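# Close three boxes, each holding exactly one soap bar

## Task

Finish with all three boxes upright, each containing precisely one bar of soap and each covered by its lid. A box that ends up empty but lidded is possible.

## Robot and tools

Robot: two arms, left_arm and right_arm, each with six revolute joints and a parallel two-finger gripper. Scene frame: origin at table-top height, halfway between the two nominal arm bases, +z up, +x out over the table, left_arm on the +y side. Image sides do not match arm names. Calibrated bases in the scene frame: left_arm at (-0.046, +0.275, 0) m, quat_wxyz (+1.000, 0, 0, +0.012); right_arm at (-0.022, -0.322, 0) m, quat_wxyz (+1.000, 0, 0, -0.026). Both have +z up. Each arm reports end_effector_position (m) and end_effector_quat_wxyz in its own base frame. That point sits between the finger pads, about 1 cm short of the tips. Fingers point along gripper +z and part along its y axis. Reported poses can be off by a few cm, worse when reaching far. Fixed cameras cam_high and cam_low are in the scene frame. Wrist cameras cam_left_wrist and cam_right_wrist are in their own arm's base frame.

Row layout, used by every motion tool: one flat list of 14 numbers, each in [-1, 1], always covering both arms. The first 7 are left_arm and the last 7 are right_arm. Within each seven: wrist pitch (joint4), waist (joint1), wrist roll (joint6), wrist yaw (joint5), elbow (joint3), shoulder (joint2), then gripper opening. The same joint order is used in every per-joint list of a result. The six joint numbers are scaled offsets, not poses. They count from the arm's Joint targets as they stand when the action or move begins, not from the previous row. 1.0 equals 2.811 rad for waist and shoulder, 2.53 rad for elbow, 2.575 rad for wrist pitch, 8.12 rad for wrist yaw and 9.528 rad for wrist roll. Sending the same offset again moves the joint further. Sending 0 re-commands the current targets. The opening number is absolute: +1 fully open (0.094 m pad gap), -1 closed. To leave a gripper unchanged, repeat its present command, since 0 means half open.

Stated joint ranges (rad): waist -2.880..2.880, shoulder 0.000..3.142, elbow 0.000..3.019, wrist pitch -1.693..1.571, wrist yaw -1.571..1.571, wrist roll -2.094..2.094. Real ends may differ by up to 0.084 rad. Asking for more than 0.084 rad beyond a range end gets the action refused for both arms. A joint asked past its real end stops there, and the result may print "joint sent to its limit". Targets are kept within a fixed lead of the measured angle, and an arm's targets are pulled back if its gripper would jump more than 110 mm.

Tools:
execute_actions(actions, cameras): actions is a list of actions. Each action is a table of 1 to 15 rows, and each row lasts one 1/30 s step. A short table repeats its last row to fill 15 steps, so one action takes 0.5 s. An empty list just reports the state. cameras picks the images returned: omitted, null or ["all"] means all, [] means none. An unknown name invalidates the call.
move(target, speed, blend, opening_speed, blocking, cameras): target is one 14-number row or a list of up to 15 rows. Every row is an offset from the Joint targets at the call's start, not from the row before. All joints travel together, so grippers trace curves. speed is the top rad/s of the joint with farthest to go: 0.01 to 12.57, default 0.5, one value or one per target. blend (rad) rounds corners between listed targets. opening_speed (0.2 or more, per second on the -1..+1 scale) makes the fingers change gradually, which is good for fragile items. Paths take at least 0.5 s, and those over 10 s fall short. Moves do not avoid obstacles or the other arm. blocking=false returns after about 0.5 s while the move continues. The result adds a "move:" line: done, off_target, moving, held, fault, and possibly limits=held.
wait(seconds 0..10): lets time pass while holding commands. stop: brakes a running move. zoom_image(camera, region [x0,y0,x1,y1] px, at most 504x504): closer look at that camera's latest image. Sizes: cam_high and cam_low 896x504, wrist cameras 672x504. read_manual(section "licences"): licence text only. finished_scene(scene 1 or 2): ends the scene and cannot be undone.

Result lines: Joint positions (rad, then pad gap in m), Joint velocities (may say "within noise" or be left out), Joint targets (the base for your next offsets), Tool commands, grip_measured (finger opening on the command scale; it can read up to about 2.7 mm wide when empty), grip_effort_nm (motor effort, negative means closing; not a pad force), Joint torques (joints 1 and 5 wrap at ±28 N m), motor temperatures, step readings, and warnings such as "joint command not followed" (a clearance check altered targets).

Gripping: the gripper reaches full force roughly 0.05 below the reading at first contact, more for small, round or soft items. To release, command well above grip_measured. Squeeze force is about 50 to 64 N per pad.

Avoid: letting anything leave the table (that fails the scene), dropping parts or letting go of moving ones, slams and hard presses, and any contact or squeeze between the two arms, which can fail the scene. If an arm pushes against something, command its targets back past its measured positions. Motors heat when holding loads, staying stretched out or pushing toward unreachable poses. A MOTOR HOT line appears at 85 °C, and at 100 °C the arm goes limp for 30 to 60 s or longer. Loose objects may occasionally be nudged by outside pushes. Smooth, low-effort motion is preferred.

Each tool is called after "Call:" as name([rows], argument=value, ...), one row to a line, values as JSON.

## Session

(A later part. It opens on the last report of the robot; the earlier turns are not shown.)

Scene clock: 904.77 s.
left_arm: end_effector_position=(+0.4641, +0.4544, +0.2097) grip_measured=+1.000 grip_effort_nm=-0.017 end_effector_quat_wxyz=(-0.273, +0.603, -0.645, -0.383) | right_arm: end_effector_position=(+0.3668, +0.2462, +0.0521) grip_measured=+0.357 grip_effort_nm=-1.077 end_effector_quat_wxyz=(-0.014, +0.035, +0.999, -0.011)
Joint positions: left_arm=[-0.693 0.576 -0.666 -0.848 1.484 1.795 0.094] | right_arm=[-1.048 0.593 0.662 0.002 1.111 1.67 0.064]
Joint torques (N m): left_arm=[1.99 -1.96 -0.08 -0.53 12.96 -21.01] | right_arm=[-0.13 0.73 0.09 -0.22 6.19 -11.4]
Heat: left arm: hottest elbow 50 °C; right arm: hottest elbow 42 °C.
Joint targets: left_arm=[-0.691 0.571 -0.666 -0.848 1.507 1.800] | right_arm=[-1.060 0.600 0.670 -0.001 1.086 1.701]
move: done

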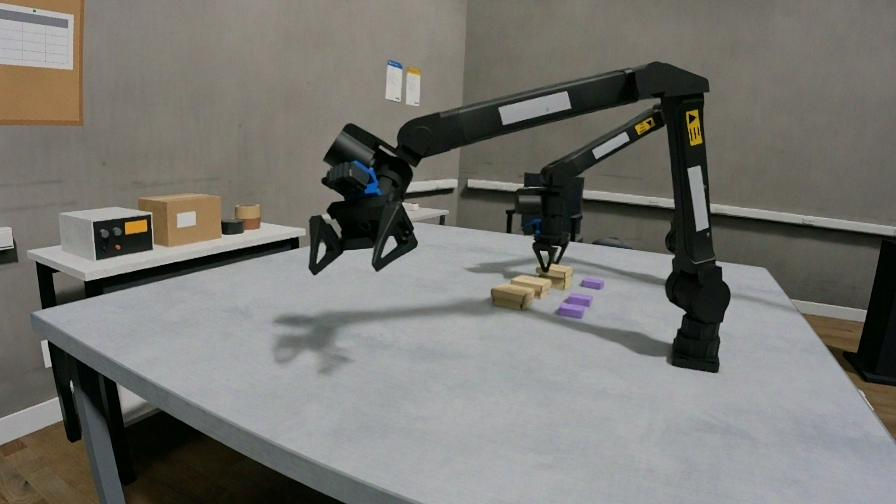

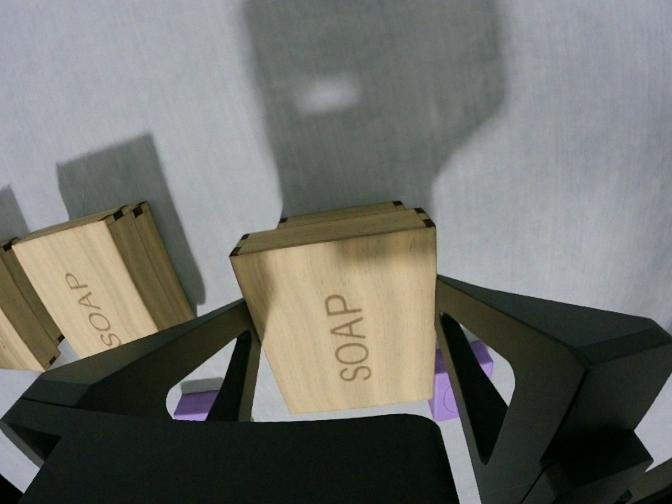

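Call:
move([
  [0,0,0,0,0,0,1,0.004,0,0,0,0.0055,-0.0085,0.14],
  [0,0,0,0,0,0,1,0.004,0,0,0,0.0055,-0.0085,0.9],
], speed=0.05, opening_speed=0.5, cameras=["cam_low","cam_right_wrist"])

Call:
zoom_image(camera="cam_low", region=[490, 230, 590, 310])

Call:
zoom_image(camera="cam_right_wrist", region=[200, 170, 460, 430])

Scene clock: 922.83 s.
left_arm: end_effector_position=(+0.4641, +0.4544, +0.2097) grip_measured=+1.000 grip_effort_nm=-0.012 end_effector_quat_wxyz=(-0.273, +0.603, -0.645, -0.383) | right_arm: end_effector_position=(+0.3664, +0.2460, +0.0519) grip_measured=+0.898 grip_effort_nm=0.032 end_effector_quat_wxyz=(-0.015, +0.035, +0.999, -0.011)
Joint positions: left_arm=[-0.693 0.576 -0.666 -0.848 1.484 1.795 0.094] | right_arm=[-1.048 0.593 0.662 0.001 1.11 1.67 0.089]
Joint torques (N m): left_arm=[1.96 -2.02 -0.08 -0.53 12.96 -21.01] | right_arm=[0.27 0.73 0.09 -0.19 7.41 -13.22]
Heat: left arm: hottest elbow 51 °C; right arm: hottest elbow 41 °C.
Joint targets: left_arm=[-0.691 0.571 -0.666 -0.848 1.507 1.800] | right_arm=[-1.050 0.600 0.670 -0.001 1.100 1.677]
move: done

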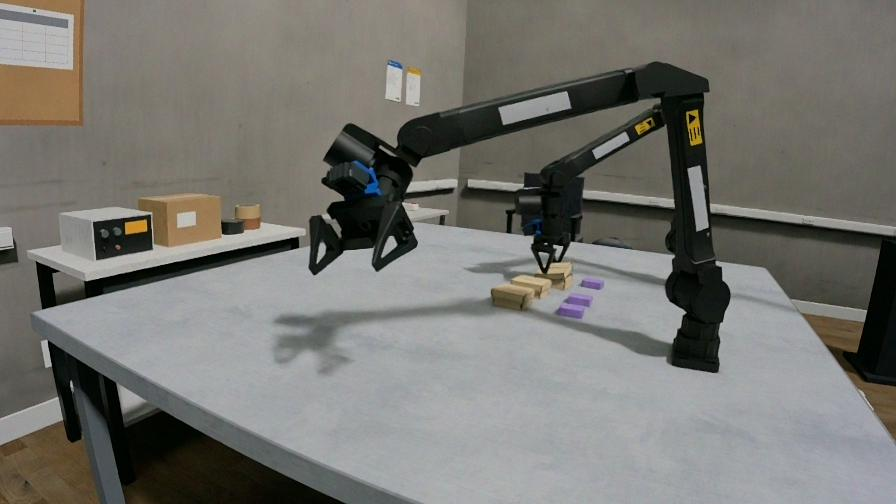

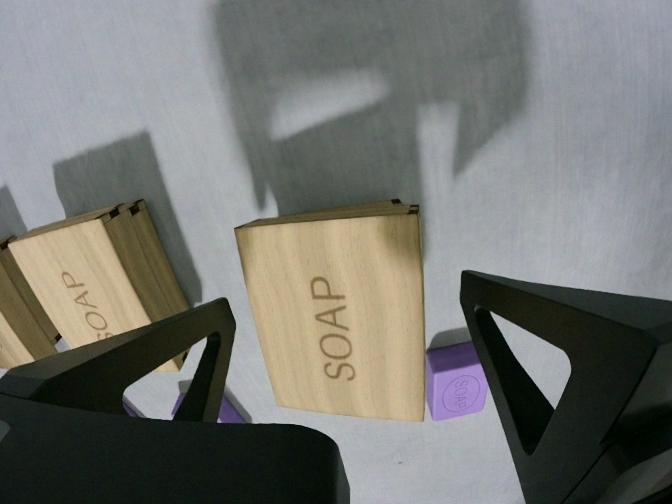

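Scaled by 5.040 (camera's finer frame: 1280x720).

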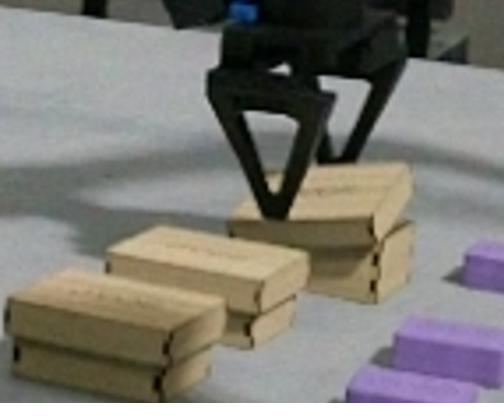

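Scaled by 1.938 (camera's finer frame: 960x720).

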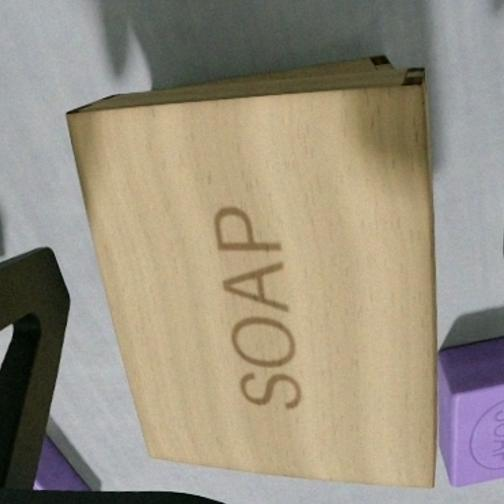

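Call:
move(target=[0,0,0,0,0,0,1,0,0,0,0,0,0,0.14], opening_speed=0.4, cameras=["cam_low","cam_right_wrist"])

Call:
zoom_image(camera="cam_low", region=[490, 230, 590, 310])

Call:
zoom_image(camera="cam_right_wrist", region=[200, 170, 460, 430])

Scene clock: 967.77 s.
left_arm: end_effector_position=(+0.4641, +0.4544, +0.2097) grip_measured=+1.000 grip_effort_nm=-0.012 end_effector_quat_wxyz=(-0.273, +0.603, -0.645, -0.383) | right_arm: end_effector_position=(+0.3663, +0.2461, +0.0519) grip_measured=+0.143 grip_effort_nm=-0.164 end_effector_quat_wxyz=(-0.015, +0.035, +0.999, -0.011)
Joint positions: left_arm=[-0.693 0.576 -0.666 -0.848 1.484 1.795 0.094] | right_arm=[-1.048 0.593 0.662 0 1.11 1.67 0.054]
Joint torques (N m): left_arm=[1.96 -1.96 -0.08 -0.53 12.97 -21.01] | right_arm=[0.25 0.73 0.09 -0.19 7.41 -13.27]
Heat: left arm: hottest elbow 51 °C; right arm: hottest elbow 41 °C.
Joint targets: left_arm=[-0.691 0.571 -0.666 -0.848 1.507 1.800] | right_arm=[-1.050 0.600 0.670 -0.001 1.100 1.677]
move: done

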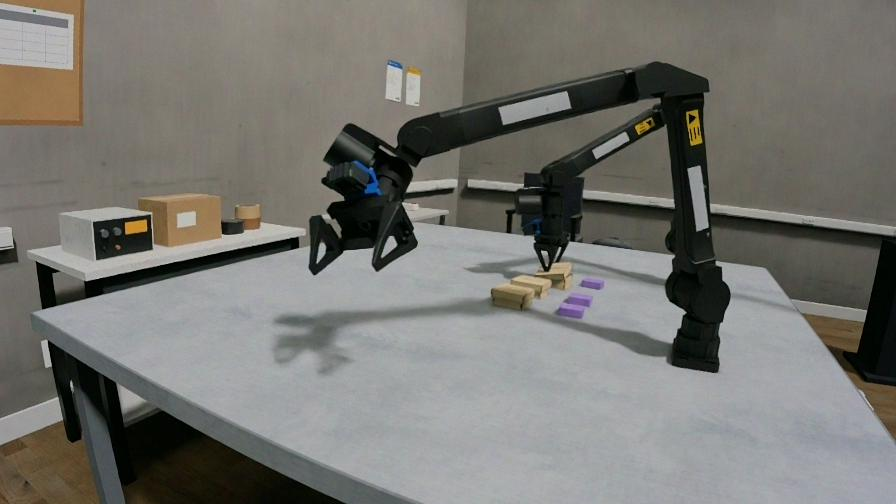

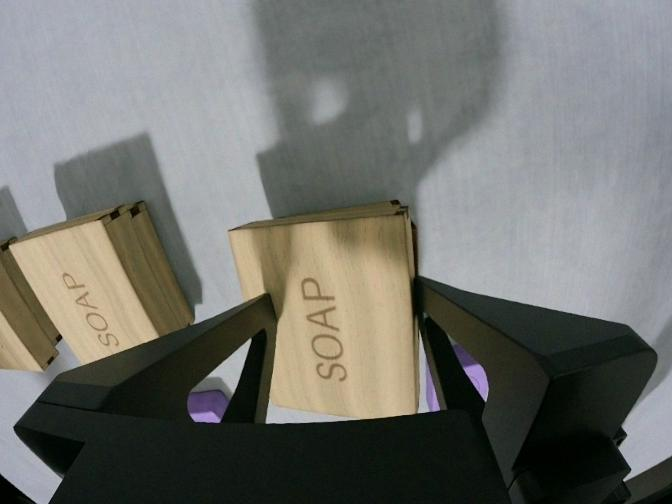

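Scaled by 5.040 (camera's finer frame: 1280x720).

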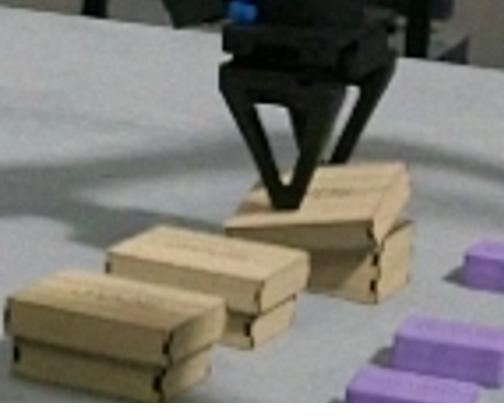

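Scaled by 1.938 (camera's finer frame: 960x720).

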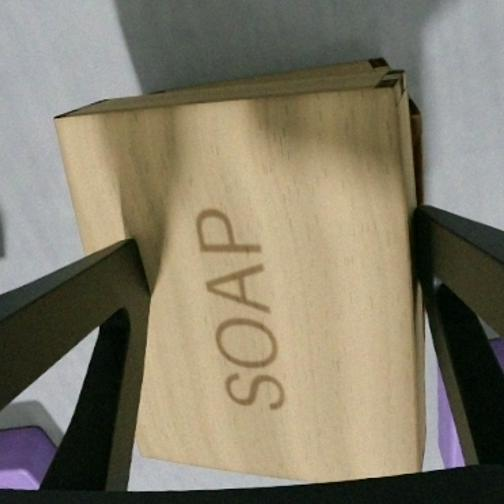

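Call:
move([
  [0,0,0,0,0,0,1,0,0,0,0,0,0,1.0],
  [0,0,0,0,0,0,1,0.0252,-0.0064,0,0,-0.014,0.0053,1.0],
], speed=0.1, opening_speed=0.8, cameras=["cam_low","cam_right_wrist"])

Call:
zoom_image(camera="cam_low", region=[490, 230, 590, 310])

Call:
zoom_image(camera="cam_right_wrist", region=[200, 170, 460, 430])

Scene clock: 995.20 s.
left_arm: end_effector_position=(+0.4641, +0.4544, +0.2097) grip_measured=+1.000 grip_effort_nm=-0.007 end_effector_quat_wxyz=(-0.273, +0.603, -0.645, -0.383) | right_arm: end_effector_position=(+0.3664, +0.2443, +0.0417) grip_measured=+0.998 grip_effort_nm=0.042 end_effector_quat_wxyz=(-0.006, +0.037, +0.999, -0.005)
Joint positions: left_arm=[-0.693 0.576 -0.666 -0.848 1.484 1.795 0.094] | right_arm=[-0.994 0.589 0.662 0 1.079 1.67 0.094]
Joint torques (N m): left_arm=[1.98 -1.96 -0.08 -0.53 12.96 -20.95] | right_arm=[0.72 -0.56 0.09 -0.18 6.94 -11.99]
Heat: left arm: hottest elbow 51 °C; right arm: hottest elbow 41 °C.
Joint targets: left_arm=[-0.691 0.571 -0.666 -0.848 1.507 1.800] | right_arm=[-0.985 0.582 0.670 -0.001 1.064 1.692]
move: done

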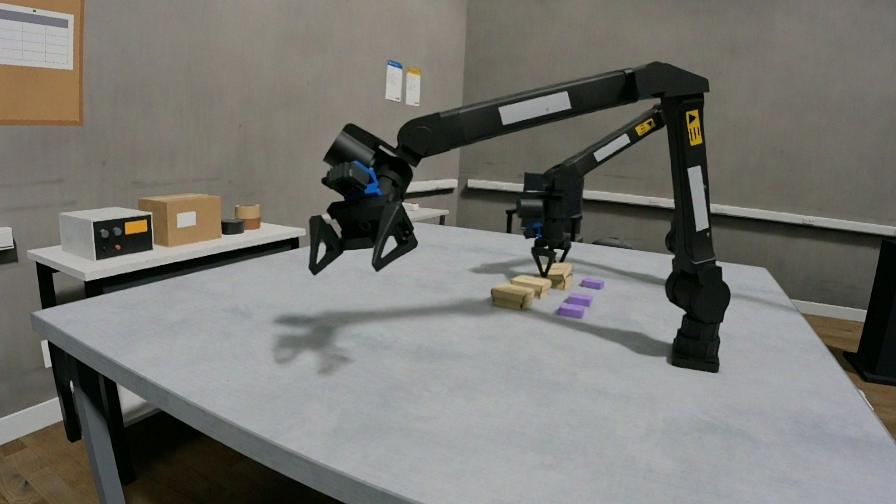

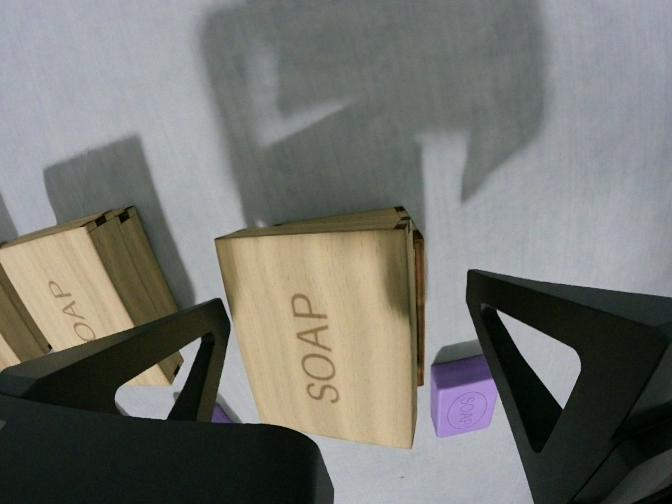

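Scaled by 5.040 (camera's finer frame: 1280x720).

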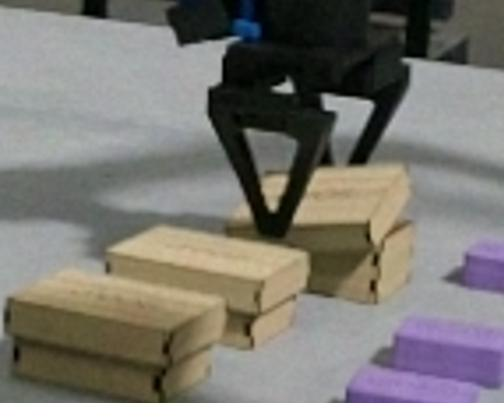

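Scaled by 1.938 (camera's finer frame: 960x720).

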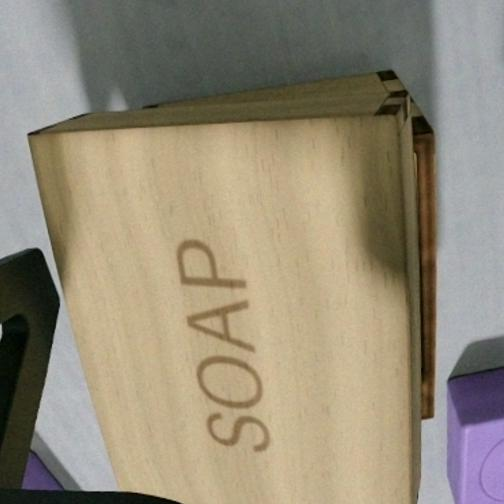

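Call:
move(target=[0,0,0,0,0,0,1,0,0,0,0,0,0,0.3], opening_speed=0.3, cameras=["cam_low","cam_right_wrist"])

Call:
zoom_image(camera="cam_low", region=[490, 230, 590, 310])

Call:
zoom_image(camera="cam_right_wrist", region=[200, 170, 460, 430])

Scene clock: 1028.00 s.
left_arm: end_effector_position=(+0.4641, +0.4544, +0.2097) grip_measured=+1.000 grip_effort_nm=-0.002 end_effector_quat_wxyz=(-0.273, +0.603, -0.645, -0.383) | right_arm: end_effector_position=(+0.3668, +0.2446, +0.0416) grip_measured=+0.363 grip_effort_nm=-1.033 end_effector_quat_wxyz=(-0.005, +0.037, +0.999, -0.003)
Joint positions: left_arm=[-0.693 0.576 -0.666 -0.848 1.484 1.795 0.094] | right_arm=[-0.991 0.589 0.662 -0.001 1.078 1.67 0.064]
Joint torques (N m): left_arm=[1.98 -1.96 -0.09 -0.53 12.96 -21.01] | right_arm=[0.59 -0.62 0.09 -0.12 6.97 -11.99]
Heat: left arm: hottest elbow 51 °C; right arm: hottest elbow 42 °C.
Joint targets: left_arm=[-0.691 0.571 -0.666 -0.848 1.507 1.800] | right_arm=[-0.985 0.582 0.670 -0.001 1.064 1.692]
move: done

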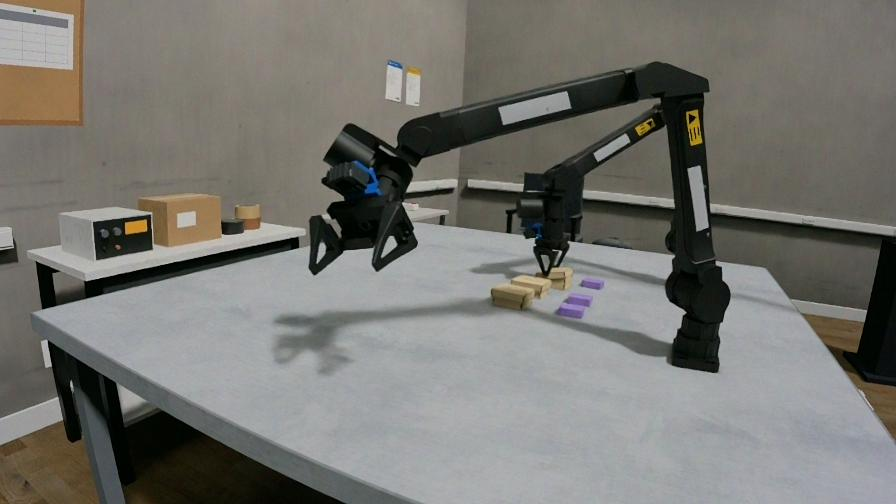

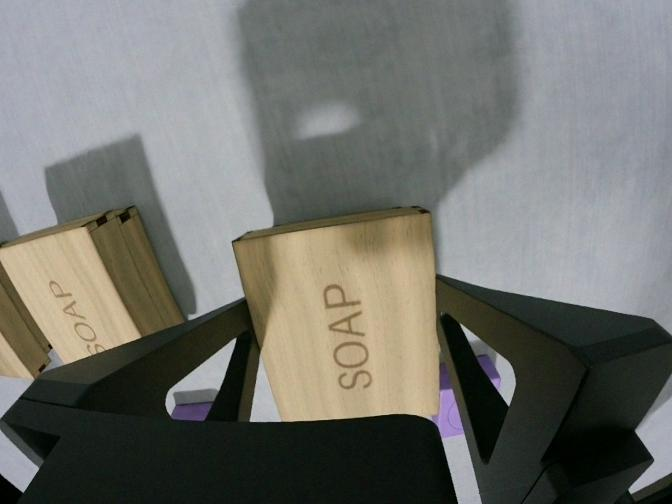

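Scaled by 5.040 (camera's finer frame: 1280x720).

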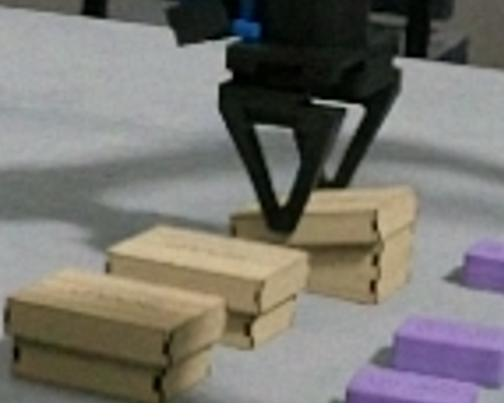

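Scaled by 1.938 (camera's finer frame: 960x720).

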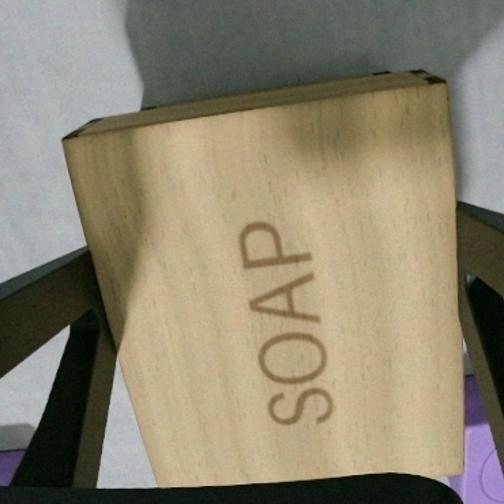

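Call:
move(target=[0,0,0,0,0,0,1,0.0012,0.0071,0,0,-0.0036,-0.0114,0.3], speed=0.05, cameras=["cam_low","cam_right_wrist"])

Call:
zoom_image(camera="cam_low", region=[490, 230, 590, 310])

Call:
zoom_image(camera="cam_right_wrist", region=[200, 170, 460, 430])

Scene clock: 1053.20 s.
left_arm: end_effector_position=(+0.4641, +0.4544, +0.2097) grip_measured=+1.000 grip_effort_nm=-0.012 end_effector_quat_wxyz=(-0.273, +0.603, -0.645, -0.383) | right_arm: end_effector_position=(+0.3656, +0.2458, +0.0414) grip_measured=+0.361 grip_effort_nm=-1.077 end_effector_quat_wxyz=(-0.004, +0.035, +0.999, -0.003)
Joint positions: left_arm=[-0.693 0.576 -0.666 -0.848 1.484 1.795 0.094] | right_arm=[-0.988 0.593 0.662 -0.001 1.075 1.668 0.064]
Joint torques (N m): left_arm=[1.98 -2.02 -0.08 -0.52 12.96 -21.01] | right_arm=[0.66 0.85 0.09 -0.12 6.5 -14.51]
Heat: left arm: hottest elbow 51 °C; right arm: hottest elbow 43 °C.
Joint targets: left_arm=[-0.691 0.571 -0.666 -0.848 1.507 1.800] | right_arm=[-0.982 0.602 0.670 -0.001 1.055 1.660]
move: done

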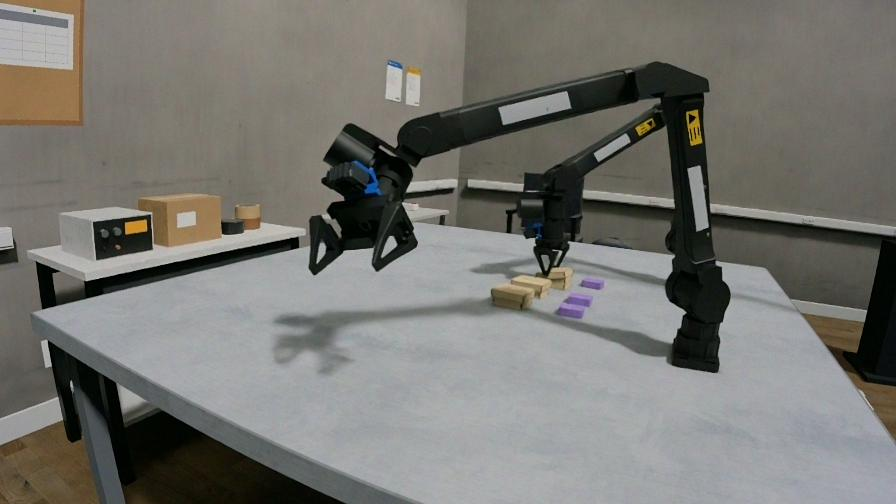

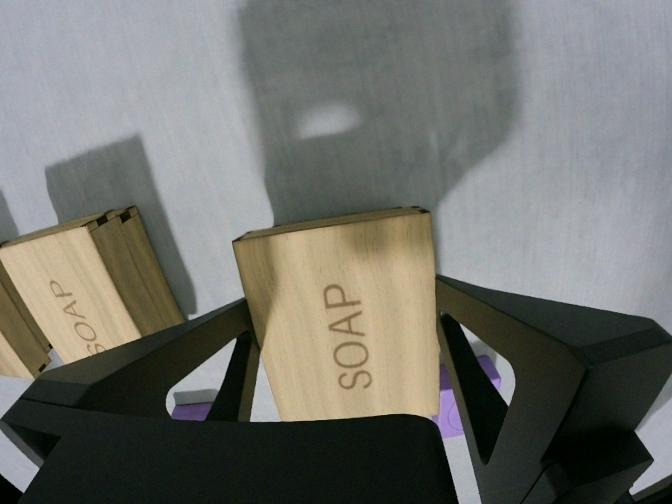

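Scaled by 5.040 (camera's finer frame: 1280x720).

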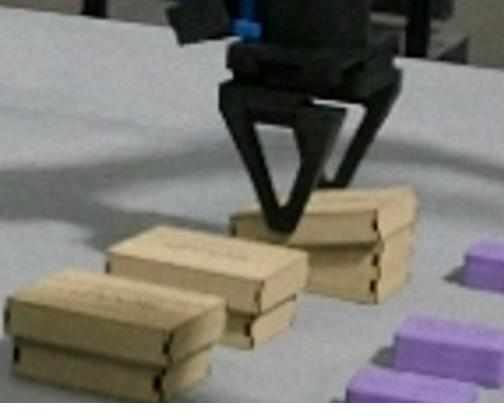

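Scaled by 1.938 (camera's finer frame: 960x720).

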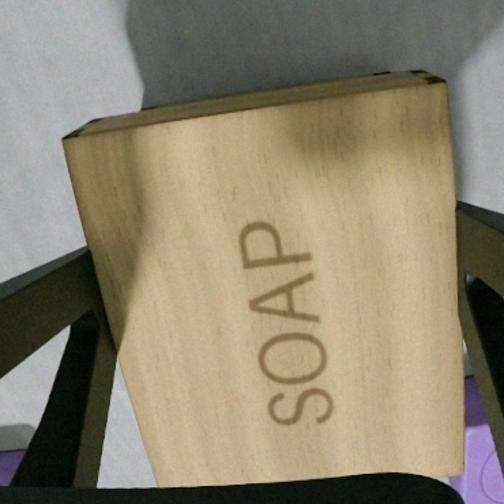

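Call:
move(target=[0,0,0,0,0,0,1,-0.007,0.0,0,0,-0.004,-0.0036,0.3], speed=0.05, cameras=["cam_low","cam_right_wrist"])

Call:
zoom_image(camera="cam_low", region=[490, 230, 590, 310])

Call:
zoom_image(camera="cam_right_wrist", region=[200, 170, 460, 430])

Scene clock: 1070.23 s.
left_arm: end_effector_position=(+0.4641, +0.4544, +0.2097) grip_measured=+1.000 grip_effort_nm=-0.007 end_effector_quat_wxyz=(-0.273, +0.603, -0.645, -0.383) | right_arm: end_effector_position=(+0.3620, +0.2438, +0.0417) grip_measured=+0.361 grip_effort_nm=-1.072 end_effector_quat_wxyz=(-0.005, +0.034, +0.999, -0.003)
Joint positions: left_arm=[-0.693 0.576 -0.666 -0.848 1.484 1.795 0.094] | right_arm=[-0.988 0.593 0.662 -0.001 1.064 1.66 0.064]
Joint torques (N m): left_arm=[1.99 -2.02 -0.08 -0.52 12.96 -21.01] | right_arm=[-0.1 0.91 0.08 -0.15 6.53 -14.1]
Heat: left arm: hottest elbow 51 °C; right arm: hottest elbow 42 °C.
Joint targets: left_arm=[-0.691 0.571 -0.666 -0.848 1.507 1.800] | right_arm=[-1.000 0.602 0.670 -0.001 1.045 1.650]
move: done

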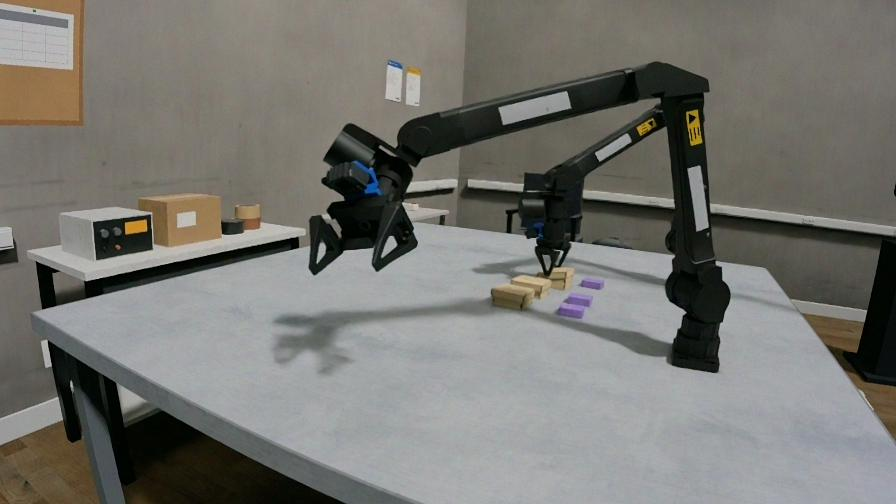

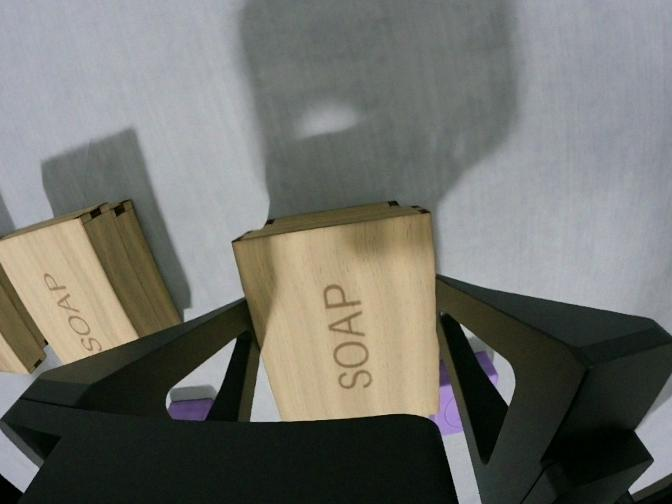

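Scaled by 5.040 (camera's finer frame: 1280x720).

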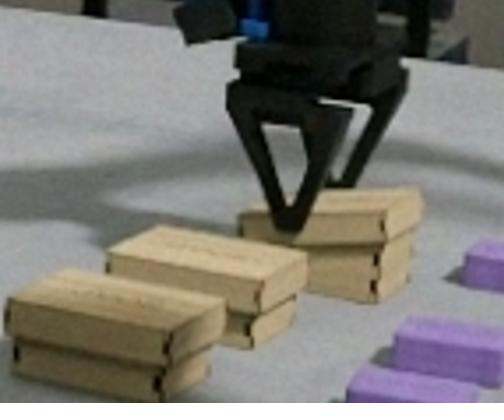

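Scaled by 1.938 (camera's finer frame: 960x720).

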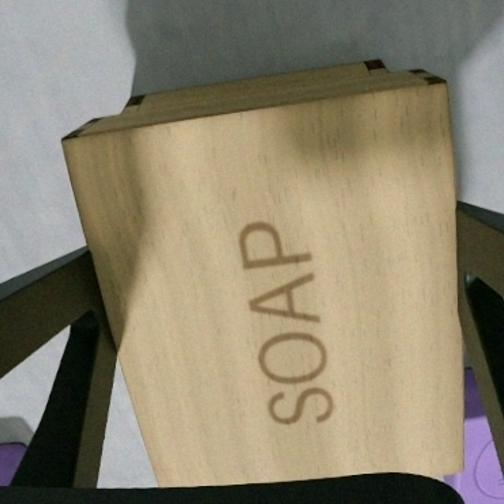

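Call:
move(target=[0,0,0,0,0,0,1,0,0,0,0,0,0,0.9], opening_speed=0.6, cameras=["cam_low","cam_right_wrist"])

Call:
zoom_image(camera="cam_low", region=[490, 230, 590, 310])

Call:
zoom_image(camera="cam_right_wrist", region=[200, 170, 460, 430])

Scene clock: 1082.10 s.
left_arm: end_effector_position=(+0.4641, +0.4544, +0.2097) grip_measured=+1.000 grip_effort_nm=-0.012 end_effector_quat_wxyz=(-0.273, +0.603, -0.645, -0.383) | right_arm: end_effector_position=(+0.3586, +0.2417, +0.0400) grip_measured=+0.898 grip_effort_nm=0.037 end_effector_quat_wxyz=(-0.009, +0.034, +0.999, -0.006)
Joint positions: left_arm=[-0.693 0.576 -0.666 -0.848 1.484 1.795 0.094] | right_arm=[-0.993 0.594 0.662 -0.001 1.058 1.659 0.089]
Joint torques (N m): left_arm=[1.96 -1.96 -0.08 -0.52 12.96 -21.01] | right_arm=[0.06 0.79 0.08 -0.12 6.95 -14.15]
Heat: left arm: hottest elbow 52 °C; right arm: hottest elbow 41 °C.
Joint targets: left_arm=[-0.691 0.571 -0.666 -0.848 1.507 1.800] | right_arm=[-1.000 0.602 0.670 -0.001 1.045 1.650]
move: done

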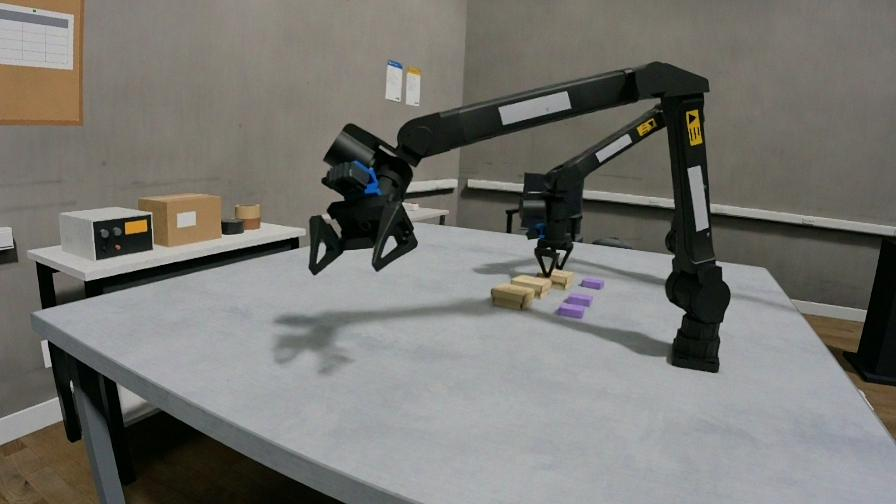

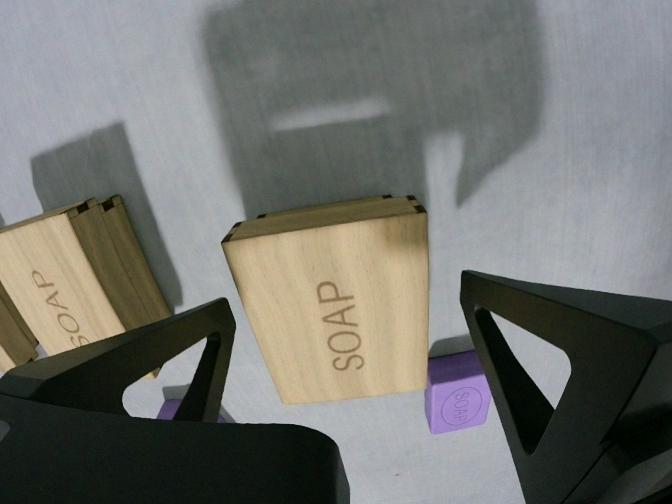

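Scaled by 5.040 (camera's finer frame: 1280x720).

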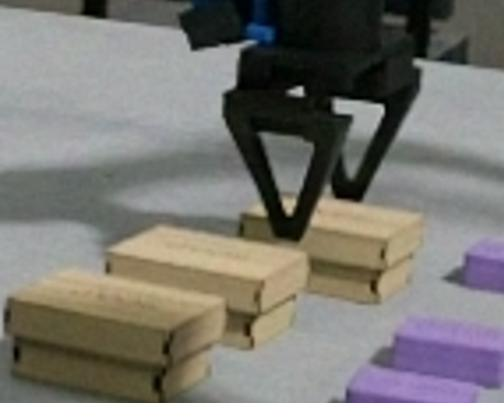

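Scaled by 1.938 (camera's finer frame: 960x720).

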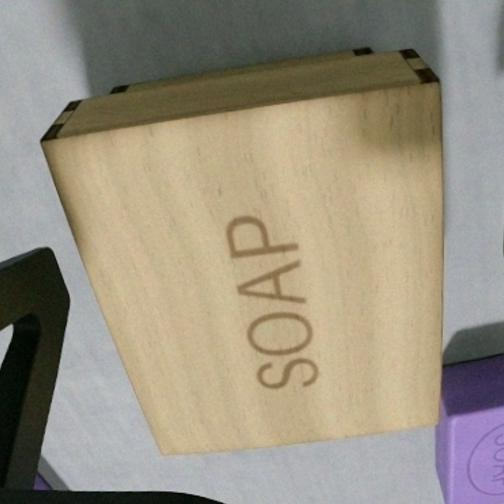

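Call:
move([
  [0,0,0,0,0,0,1,-0.0703,0,0,0,0.0585,-0.0384,1],
  [0,0,0,0,0,0,1,-0.1005,0.0599,0.0176,0,0.1946,0.0617,1],
], speed=[0.3,0.7])

Call:
zoom_image(camera="cam_low", region=[490, 230, 590, 310])

Scene clock: 1123.40 s.
left_arm: end_effector_position=(+0.4641, +0.4544, +0.2097) grip_measured=+1.000 grip_effort_nm=-0.007 end_effector_quat_wxyz=(-0.273, +0.603, -0.645, -0.383) | right_arm: end_effector_position=(+0.3845, +0.3744, +0.1151) grip_measured=+0.998 grip_effort_nm=0.037 end_effector_quat_wxyz=(-0.002, +0.027, +1.000, -0.002)
Joint positions: left_arm=[-0.693 0.576 -0.666 -0.848 1.484 1.795 0.094] | right_arm=[-1.251 0.773 0.826 -0.001 1.481 1.806 0.094]
Joint torques (N m): left_arm=[1.98 -1.96 -0.08 -0.52 12.96 -21.01] | right_arm=[0.08 -0.21 0.13 -0.11 14.05 -15.62]
Heat: left arm: hottest elbow 52 °C; right arm: hottest elbow 42 °C.
Joint targets: left_arm=[-0.691 0.571 -0.666 -0.848 1.507 1.800] | right_arm=[-1.259 0.770 0.838 -0.001 1.537 1.824]
move: off_target (right_arm); right_arm: the elbow is farthest, 0.057 rad from its target

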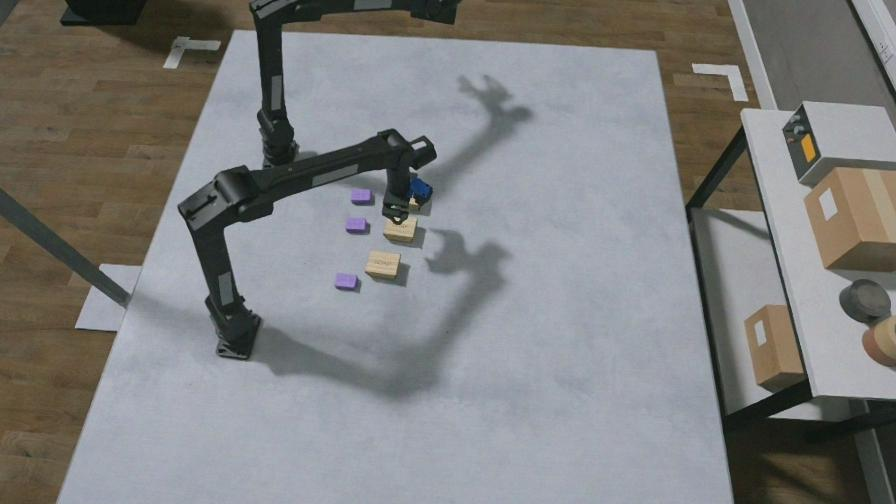

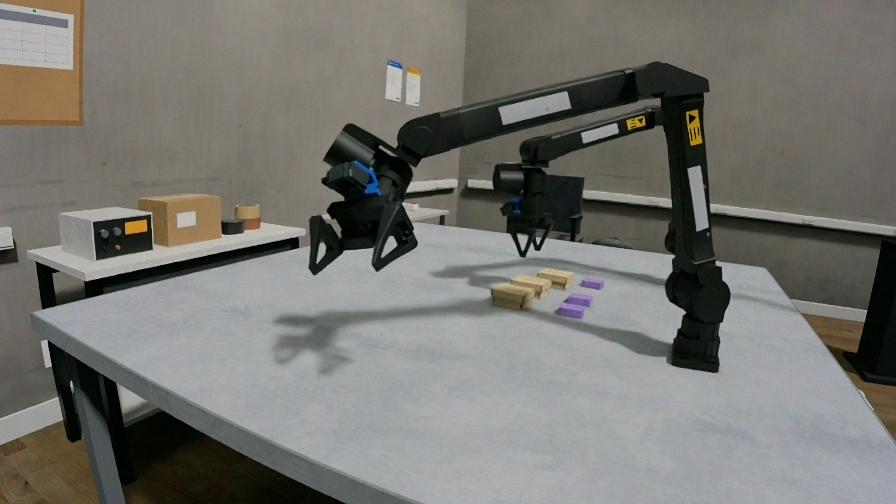

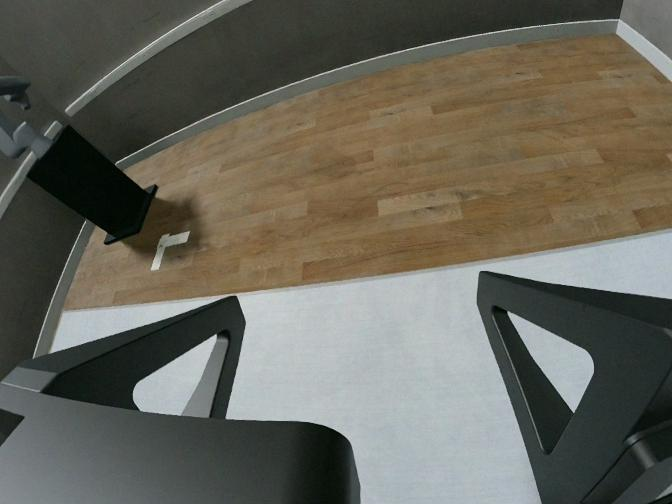

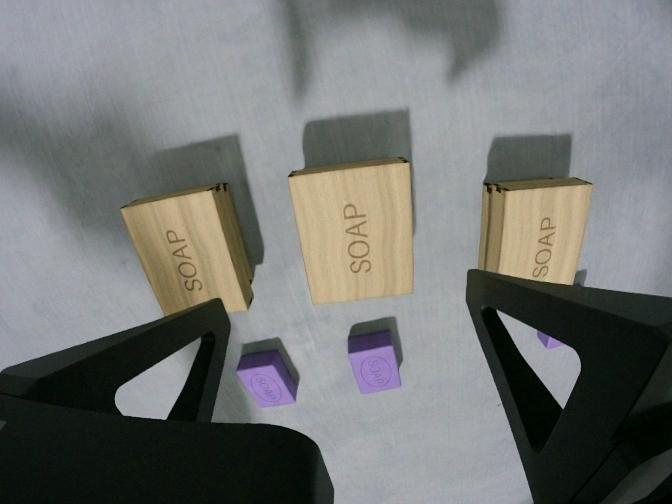

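Scaled by 5.040 (camera's finer frame: 1280x720).

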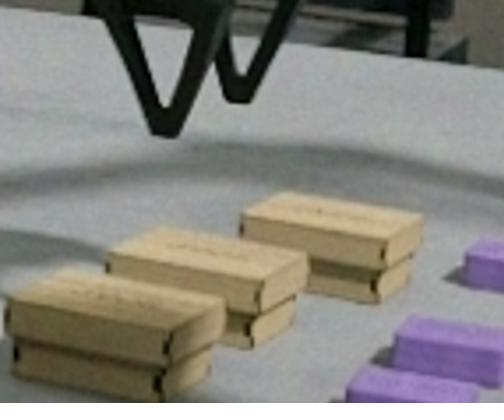

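Call:
move(target=[0,0,0,0,0,0,1,0.0474,-0.0064,0.0034,0,-0.0613,0.006,1], speed=0.4, cameras=["cam_right_wrist"])

Scene clock: 1166.77 s.
left_arm: end_effector_position=(+0.4641, +0.4544, +0.2097) grip_measured=+1.000 grip_effort_nm=-0.012 end_effector_quat_wxyz=(-0.273, +0.603, -0.645, -0.383) | right_arm: end_effector_position=(+0.3838, +0.3633, +0.0760) grip_measured=+0.998 grip_effort_nm=0.042 end_effector_quat_wxyz=(-0.001, +0.050, +0.999, -0.001)
Joint positions: left_arm=[-0.693 0.576 -0.666 -0.848 1.484 1.795 0.094] | right_arm=[-1.146 0.759 0.859 -0.001 1.394 1.822 0.094]
Joint torques (N m): left_arm=[1.98 -1.96 -0.08 -0.53 12.96 -20.95] | right_arm=[0.7 -0.56 0.1 -0.11 8.03 -15.33]
Motor temperatures (°C): left_arm=[27 29 29 29 52 41 29] | right_arm=[30 33 28 30 49 33 30]
Heat: left arm: hottest elbow 52 °C; right arm: hottest elbow 49 °C.
Joint targets: left_arm=[-0.691 0.571 -0.666 -0.848 1.507 1.800] | right_arm=[-1.137 0.752 0.871 -0.001 1.382 1.841]
move: done

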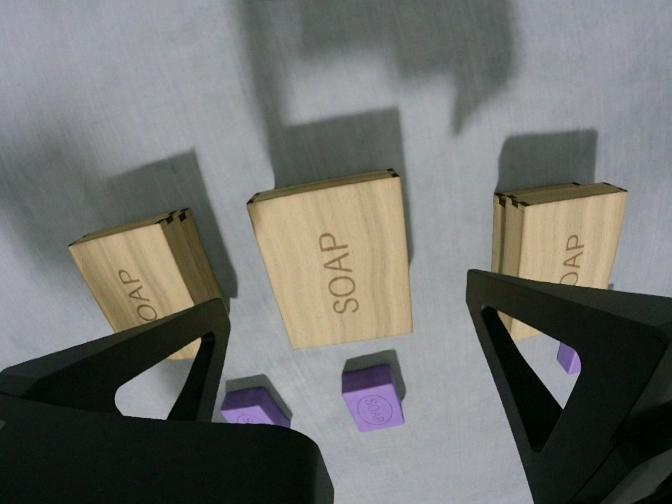

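Call:
move([
  [0,0,0,0,0,0,1,0.0412,0.0064,0,0,-0.0202,0.0203,1],
  [0,0,0,0,0,0,1,0.0295,0.0064,0,0,0.0071,0.0107,1],
], speed=[0.2,0.15], cameras=["cam_right_wrist","cam_low"])

Scene clock: 1193.13 s.
left_arm: end_effector_position=(+0.4641, +0.4544, +0.2097) grip_measured=+1.000 grip_effort_nm=-0.012 end_effector_quat_wxyz=(-0.273, +0.603, -0.645, -0.383) | right_arm: end_effector_position=(+0.3822, +0.3646, +0.0336) grip_measured=+0.998 grip_effort_nm=0.032 end_effector_quat_wxyz=(-0.003, +0.048, +0.999, -0.003)
Joint positions: left_arm=[-0.693 0.576 -0.666 -0.848 1.484 1.795 0.094] | right_arm=[-1.053 0.762 0.859 -0.001 1.349 1.875 0.094]
Joint torques (N m): left_arm=[1.98 -1.96 -0.08 -0.52 12.96 -21.01] | right_arm=[0.08 0.73 0.12 -0.11 12.79 -17.49]
Heat: left arm: hottest elbow 52 °C; right arm: hottest elbow 47 °C.
Joint targets: left_arm=[-0.691 0.571 -0.666 -0.848 1.507 1.800] | right_arm=[-1.061 0.771 0.871 -0.001 1.400 1.871]
move: off_target (right_arm); right_arm: the elbow is farthest, 0.051 rad from its target
Images, in order (width x height): cam_low 896x504, cam_right_wrist 672x504.

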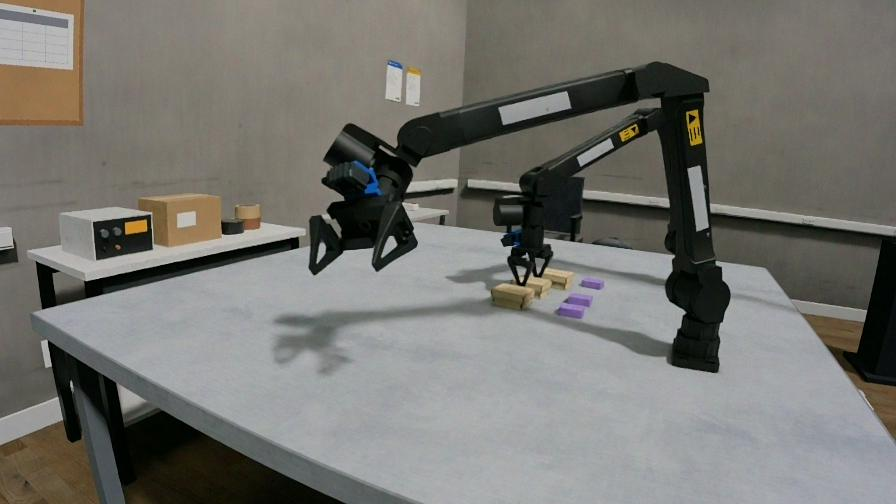

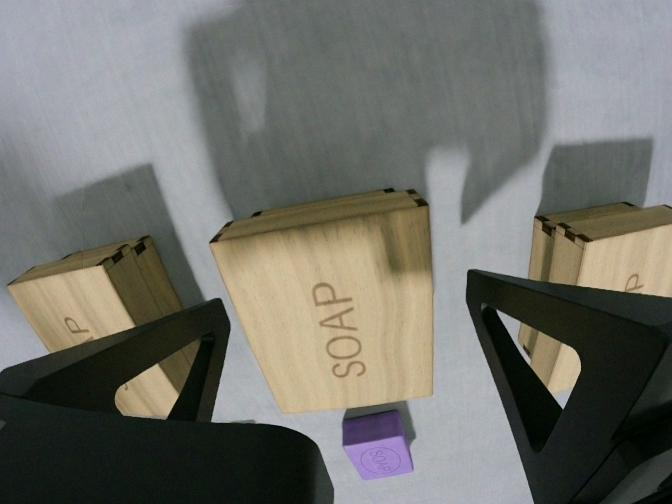

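Call:
move([
  [0,0,0,0,0,0,1,0,0.003,0,0,0,0,1],
  [0,0,0,0,0,0,1,0,0.003,0,0,0,0,0.25],
], speed=0.05, opening_speed=0.5, cameras=["cam_right_wrist","cam_low"])

Call:
zoom_image(camera="cam_right_wrist", region=[220, 180, 450, 260])

Call:
zoom_image(camera="cam_low", region=[490, 230, 590, 310])

Scene clock: 1205.53 s.
left_arm: end_effector_position=(+0.4641, +0.4544, +0.2097) grip_measured=+1.000 grip_effort_nm=-0.012 end_effector_quat_wxyz=(-0.273, +0.603, -0.645, -0.383) | right_arm: end_effector_position=(+0.3789, +0.3679, +0.0336) grip_measured=+0.371 grip_effort_nm=-1.048 end_effector_quat_wxyz=(-0.003, +0.044, +0.999, -0.003)
Joint positions: left_arm=[-0.693 0.576 -0.666 -0.848 1.484 1.795 0.094] | right_arm=[-1.053 0.771 0.859 -0.001 1.349 1.875 0.064]
Joint torques (N m): left_arm=[1.98 -1.96 -0.08 -0.52 12.96 -21.01] | right_arm=[0.09 0.67 0.12 -0.11 12.81 -17.49]
Heat: left arm: hottest elbow 52 °C; right arm: hottest elbow 49 °C.
Joint targets: left_arm=[-0.691 0.571 -0.666 -0.848 1.507 1.800] | right_arm=[-1.061 0.779 0.870 -0.001 1.400 1.871]
move: off_target (right_arm); target 2's new numbers were sent with right_arm's elbow 0.051 rad from that target; right_arm: the elbow is farthest, 0.051 rad from its target
Images, in order (width x height): cam_low 896x504, cam_right_wrist 672x504.

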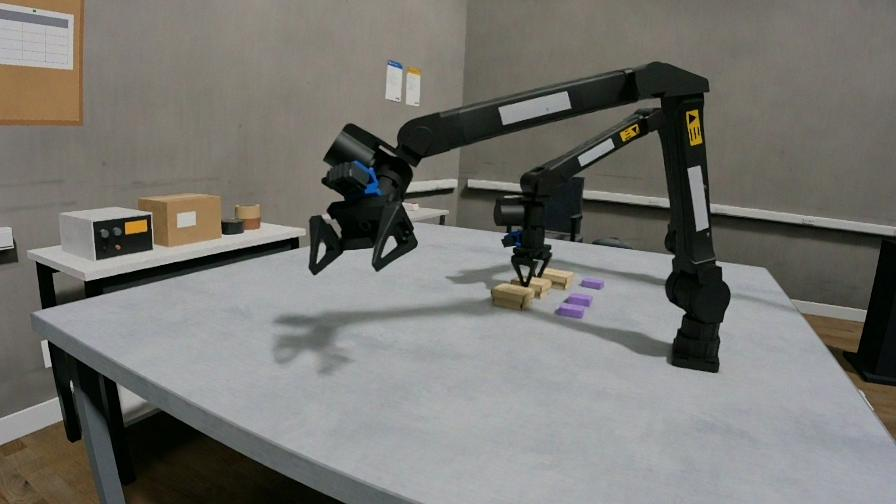

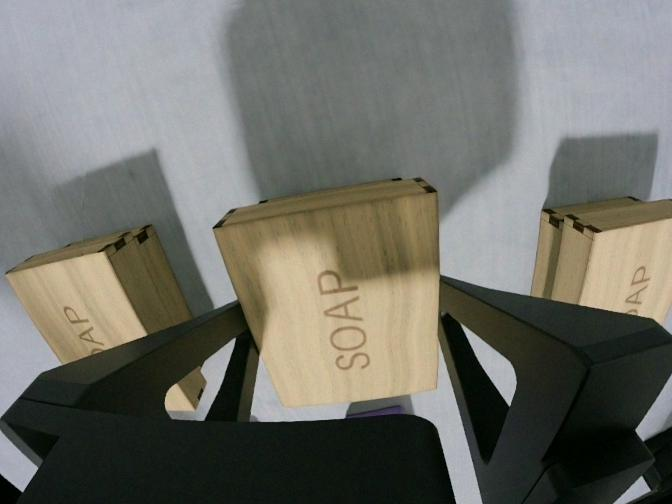

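Scaled by 2.191 (camera's finer frame: 960x720).

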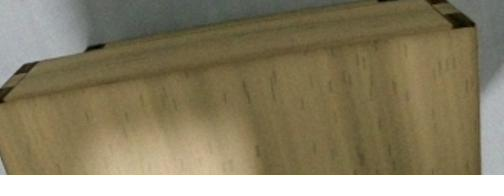

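Scaled by 5.040 (camera's finer frame: 1280x720).

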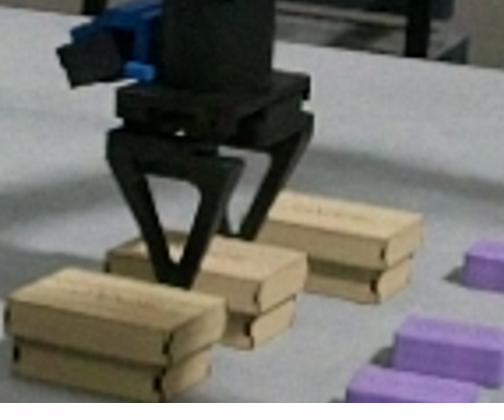

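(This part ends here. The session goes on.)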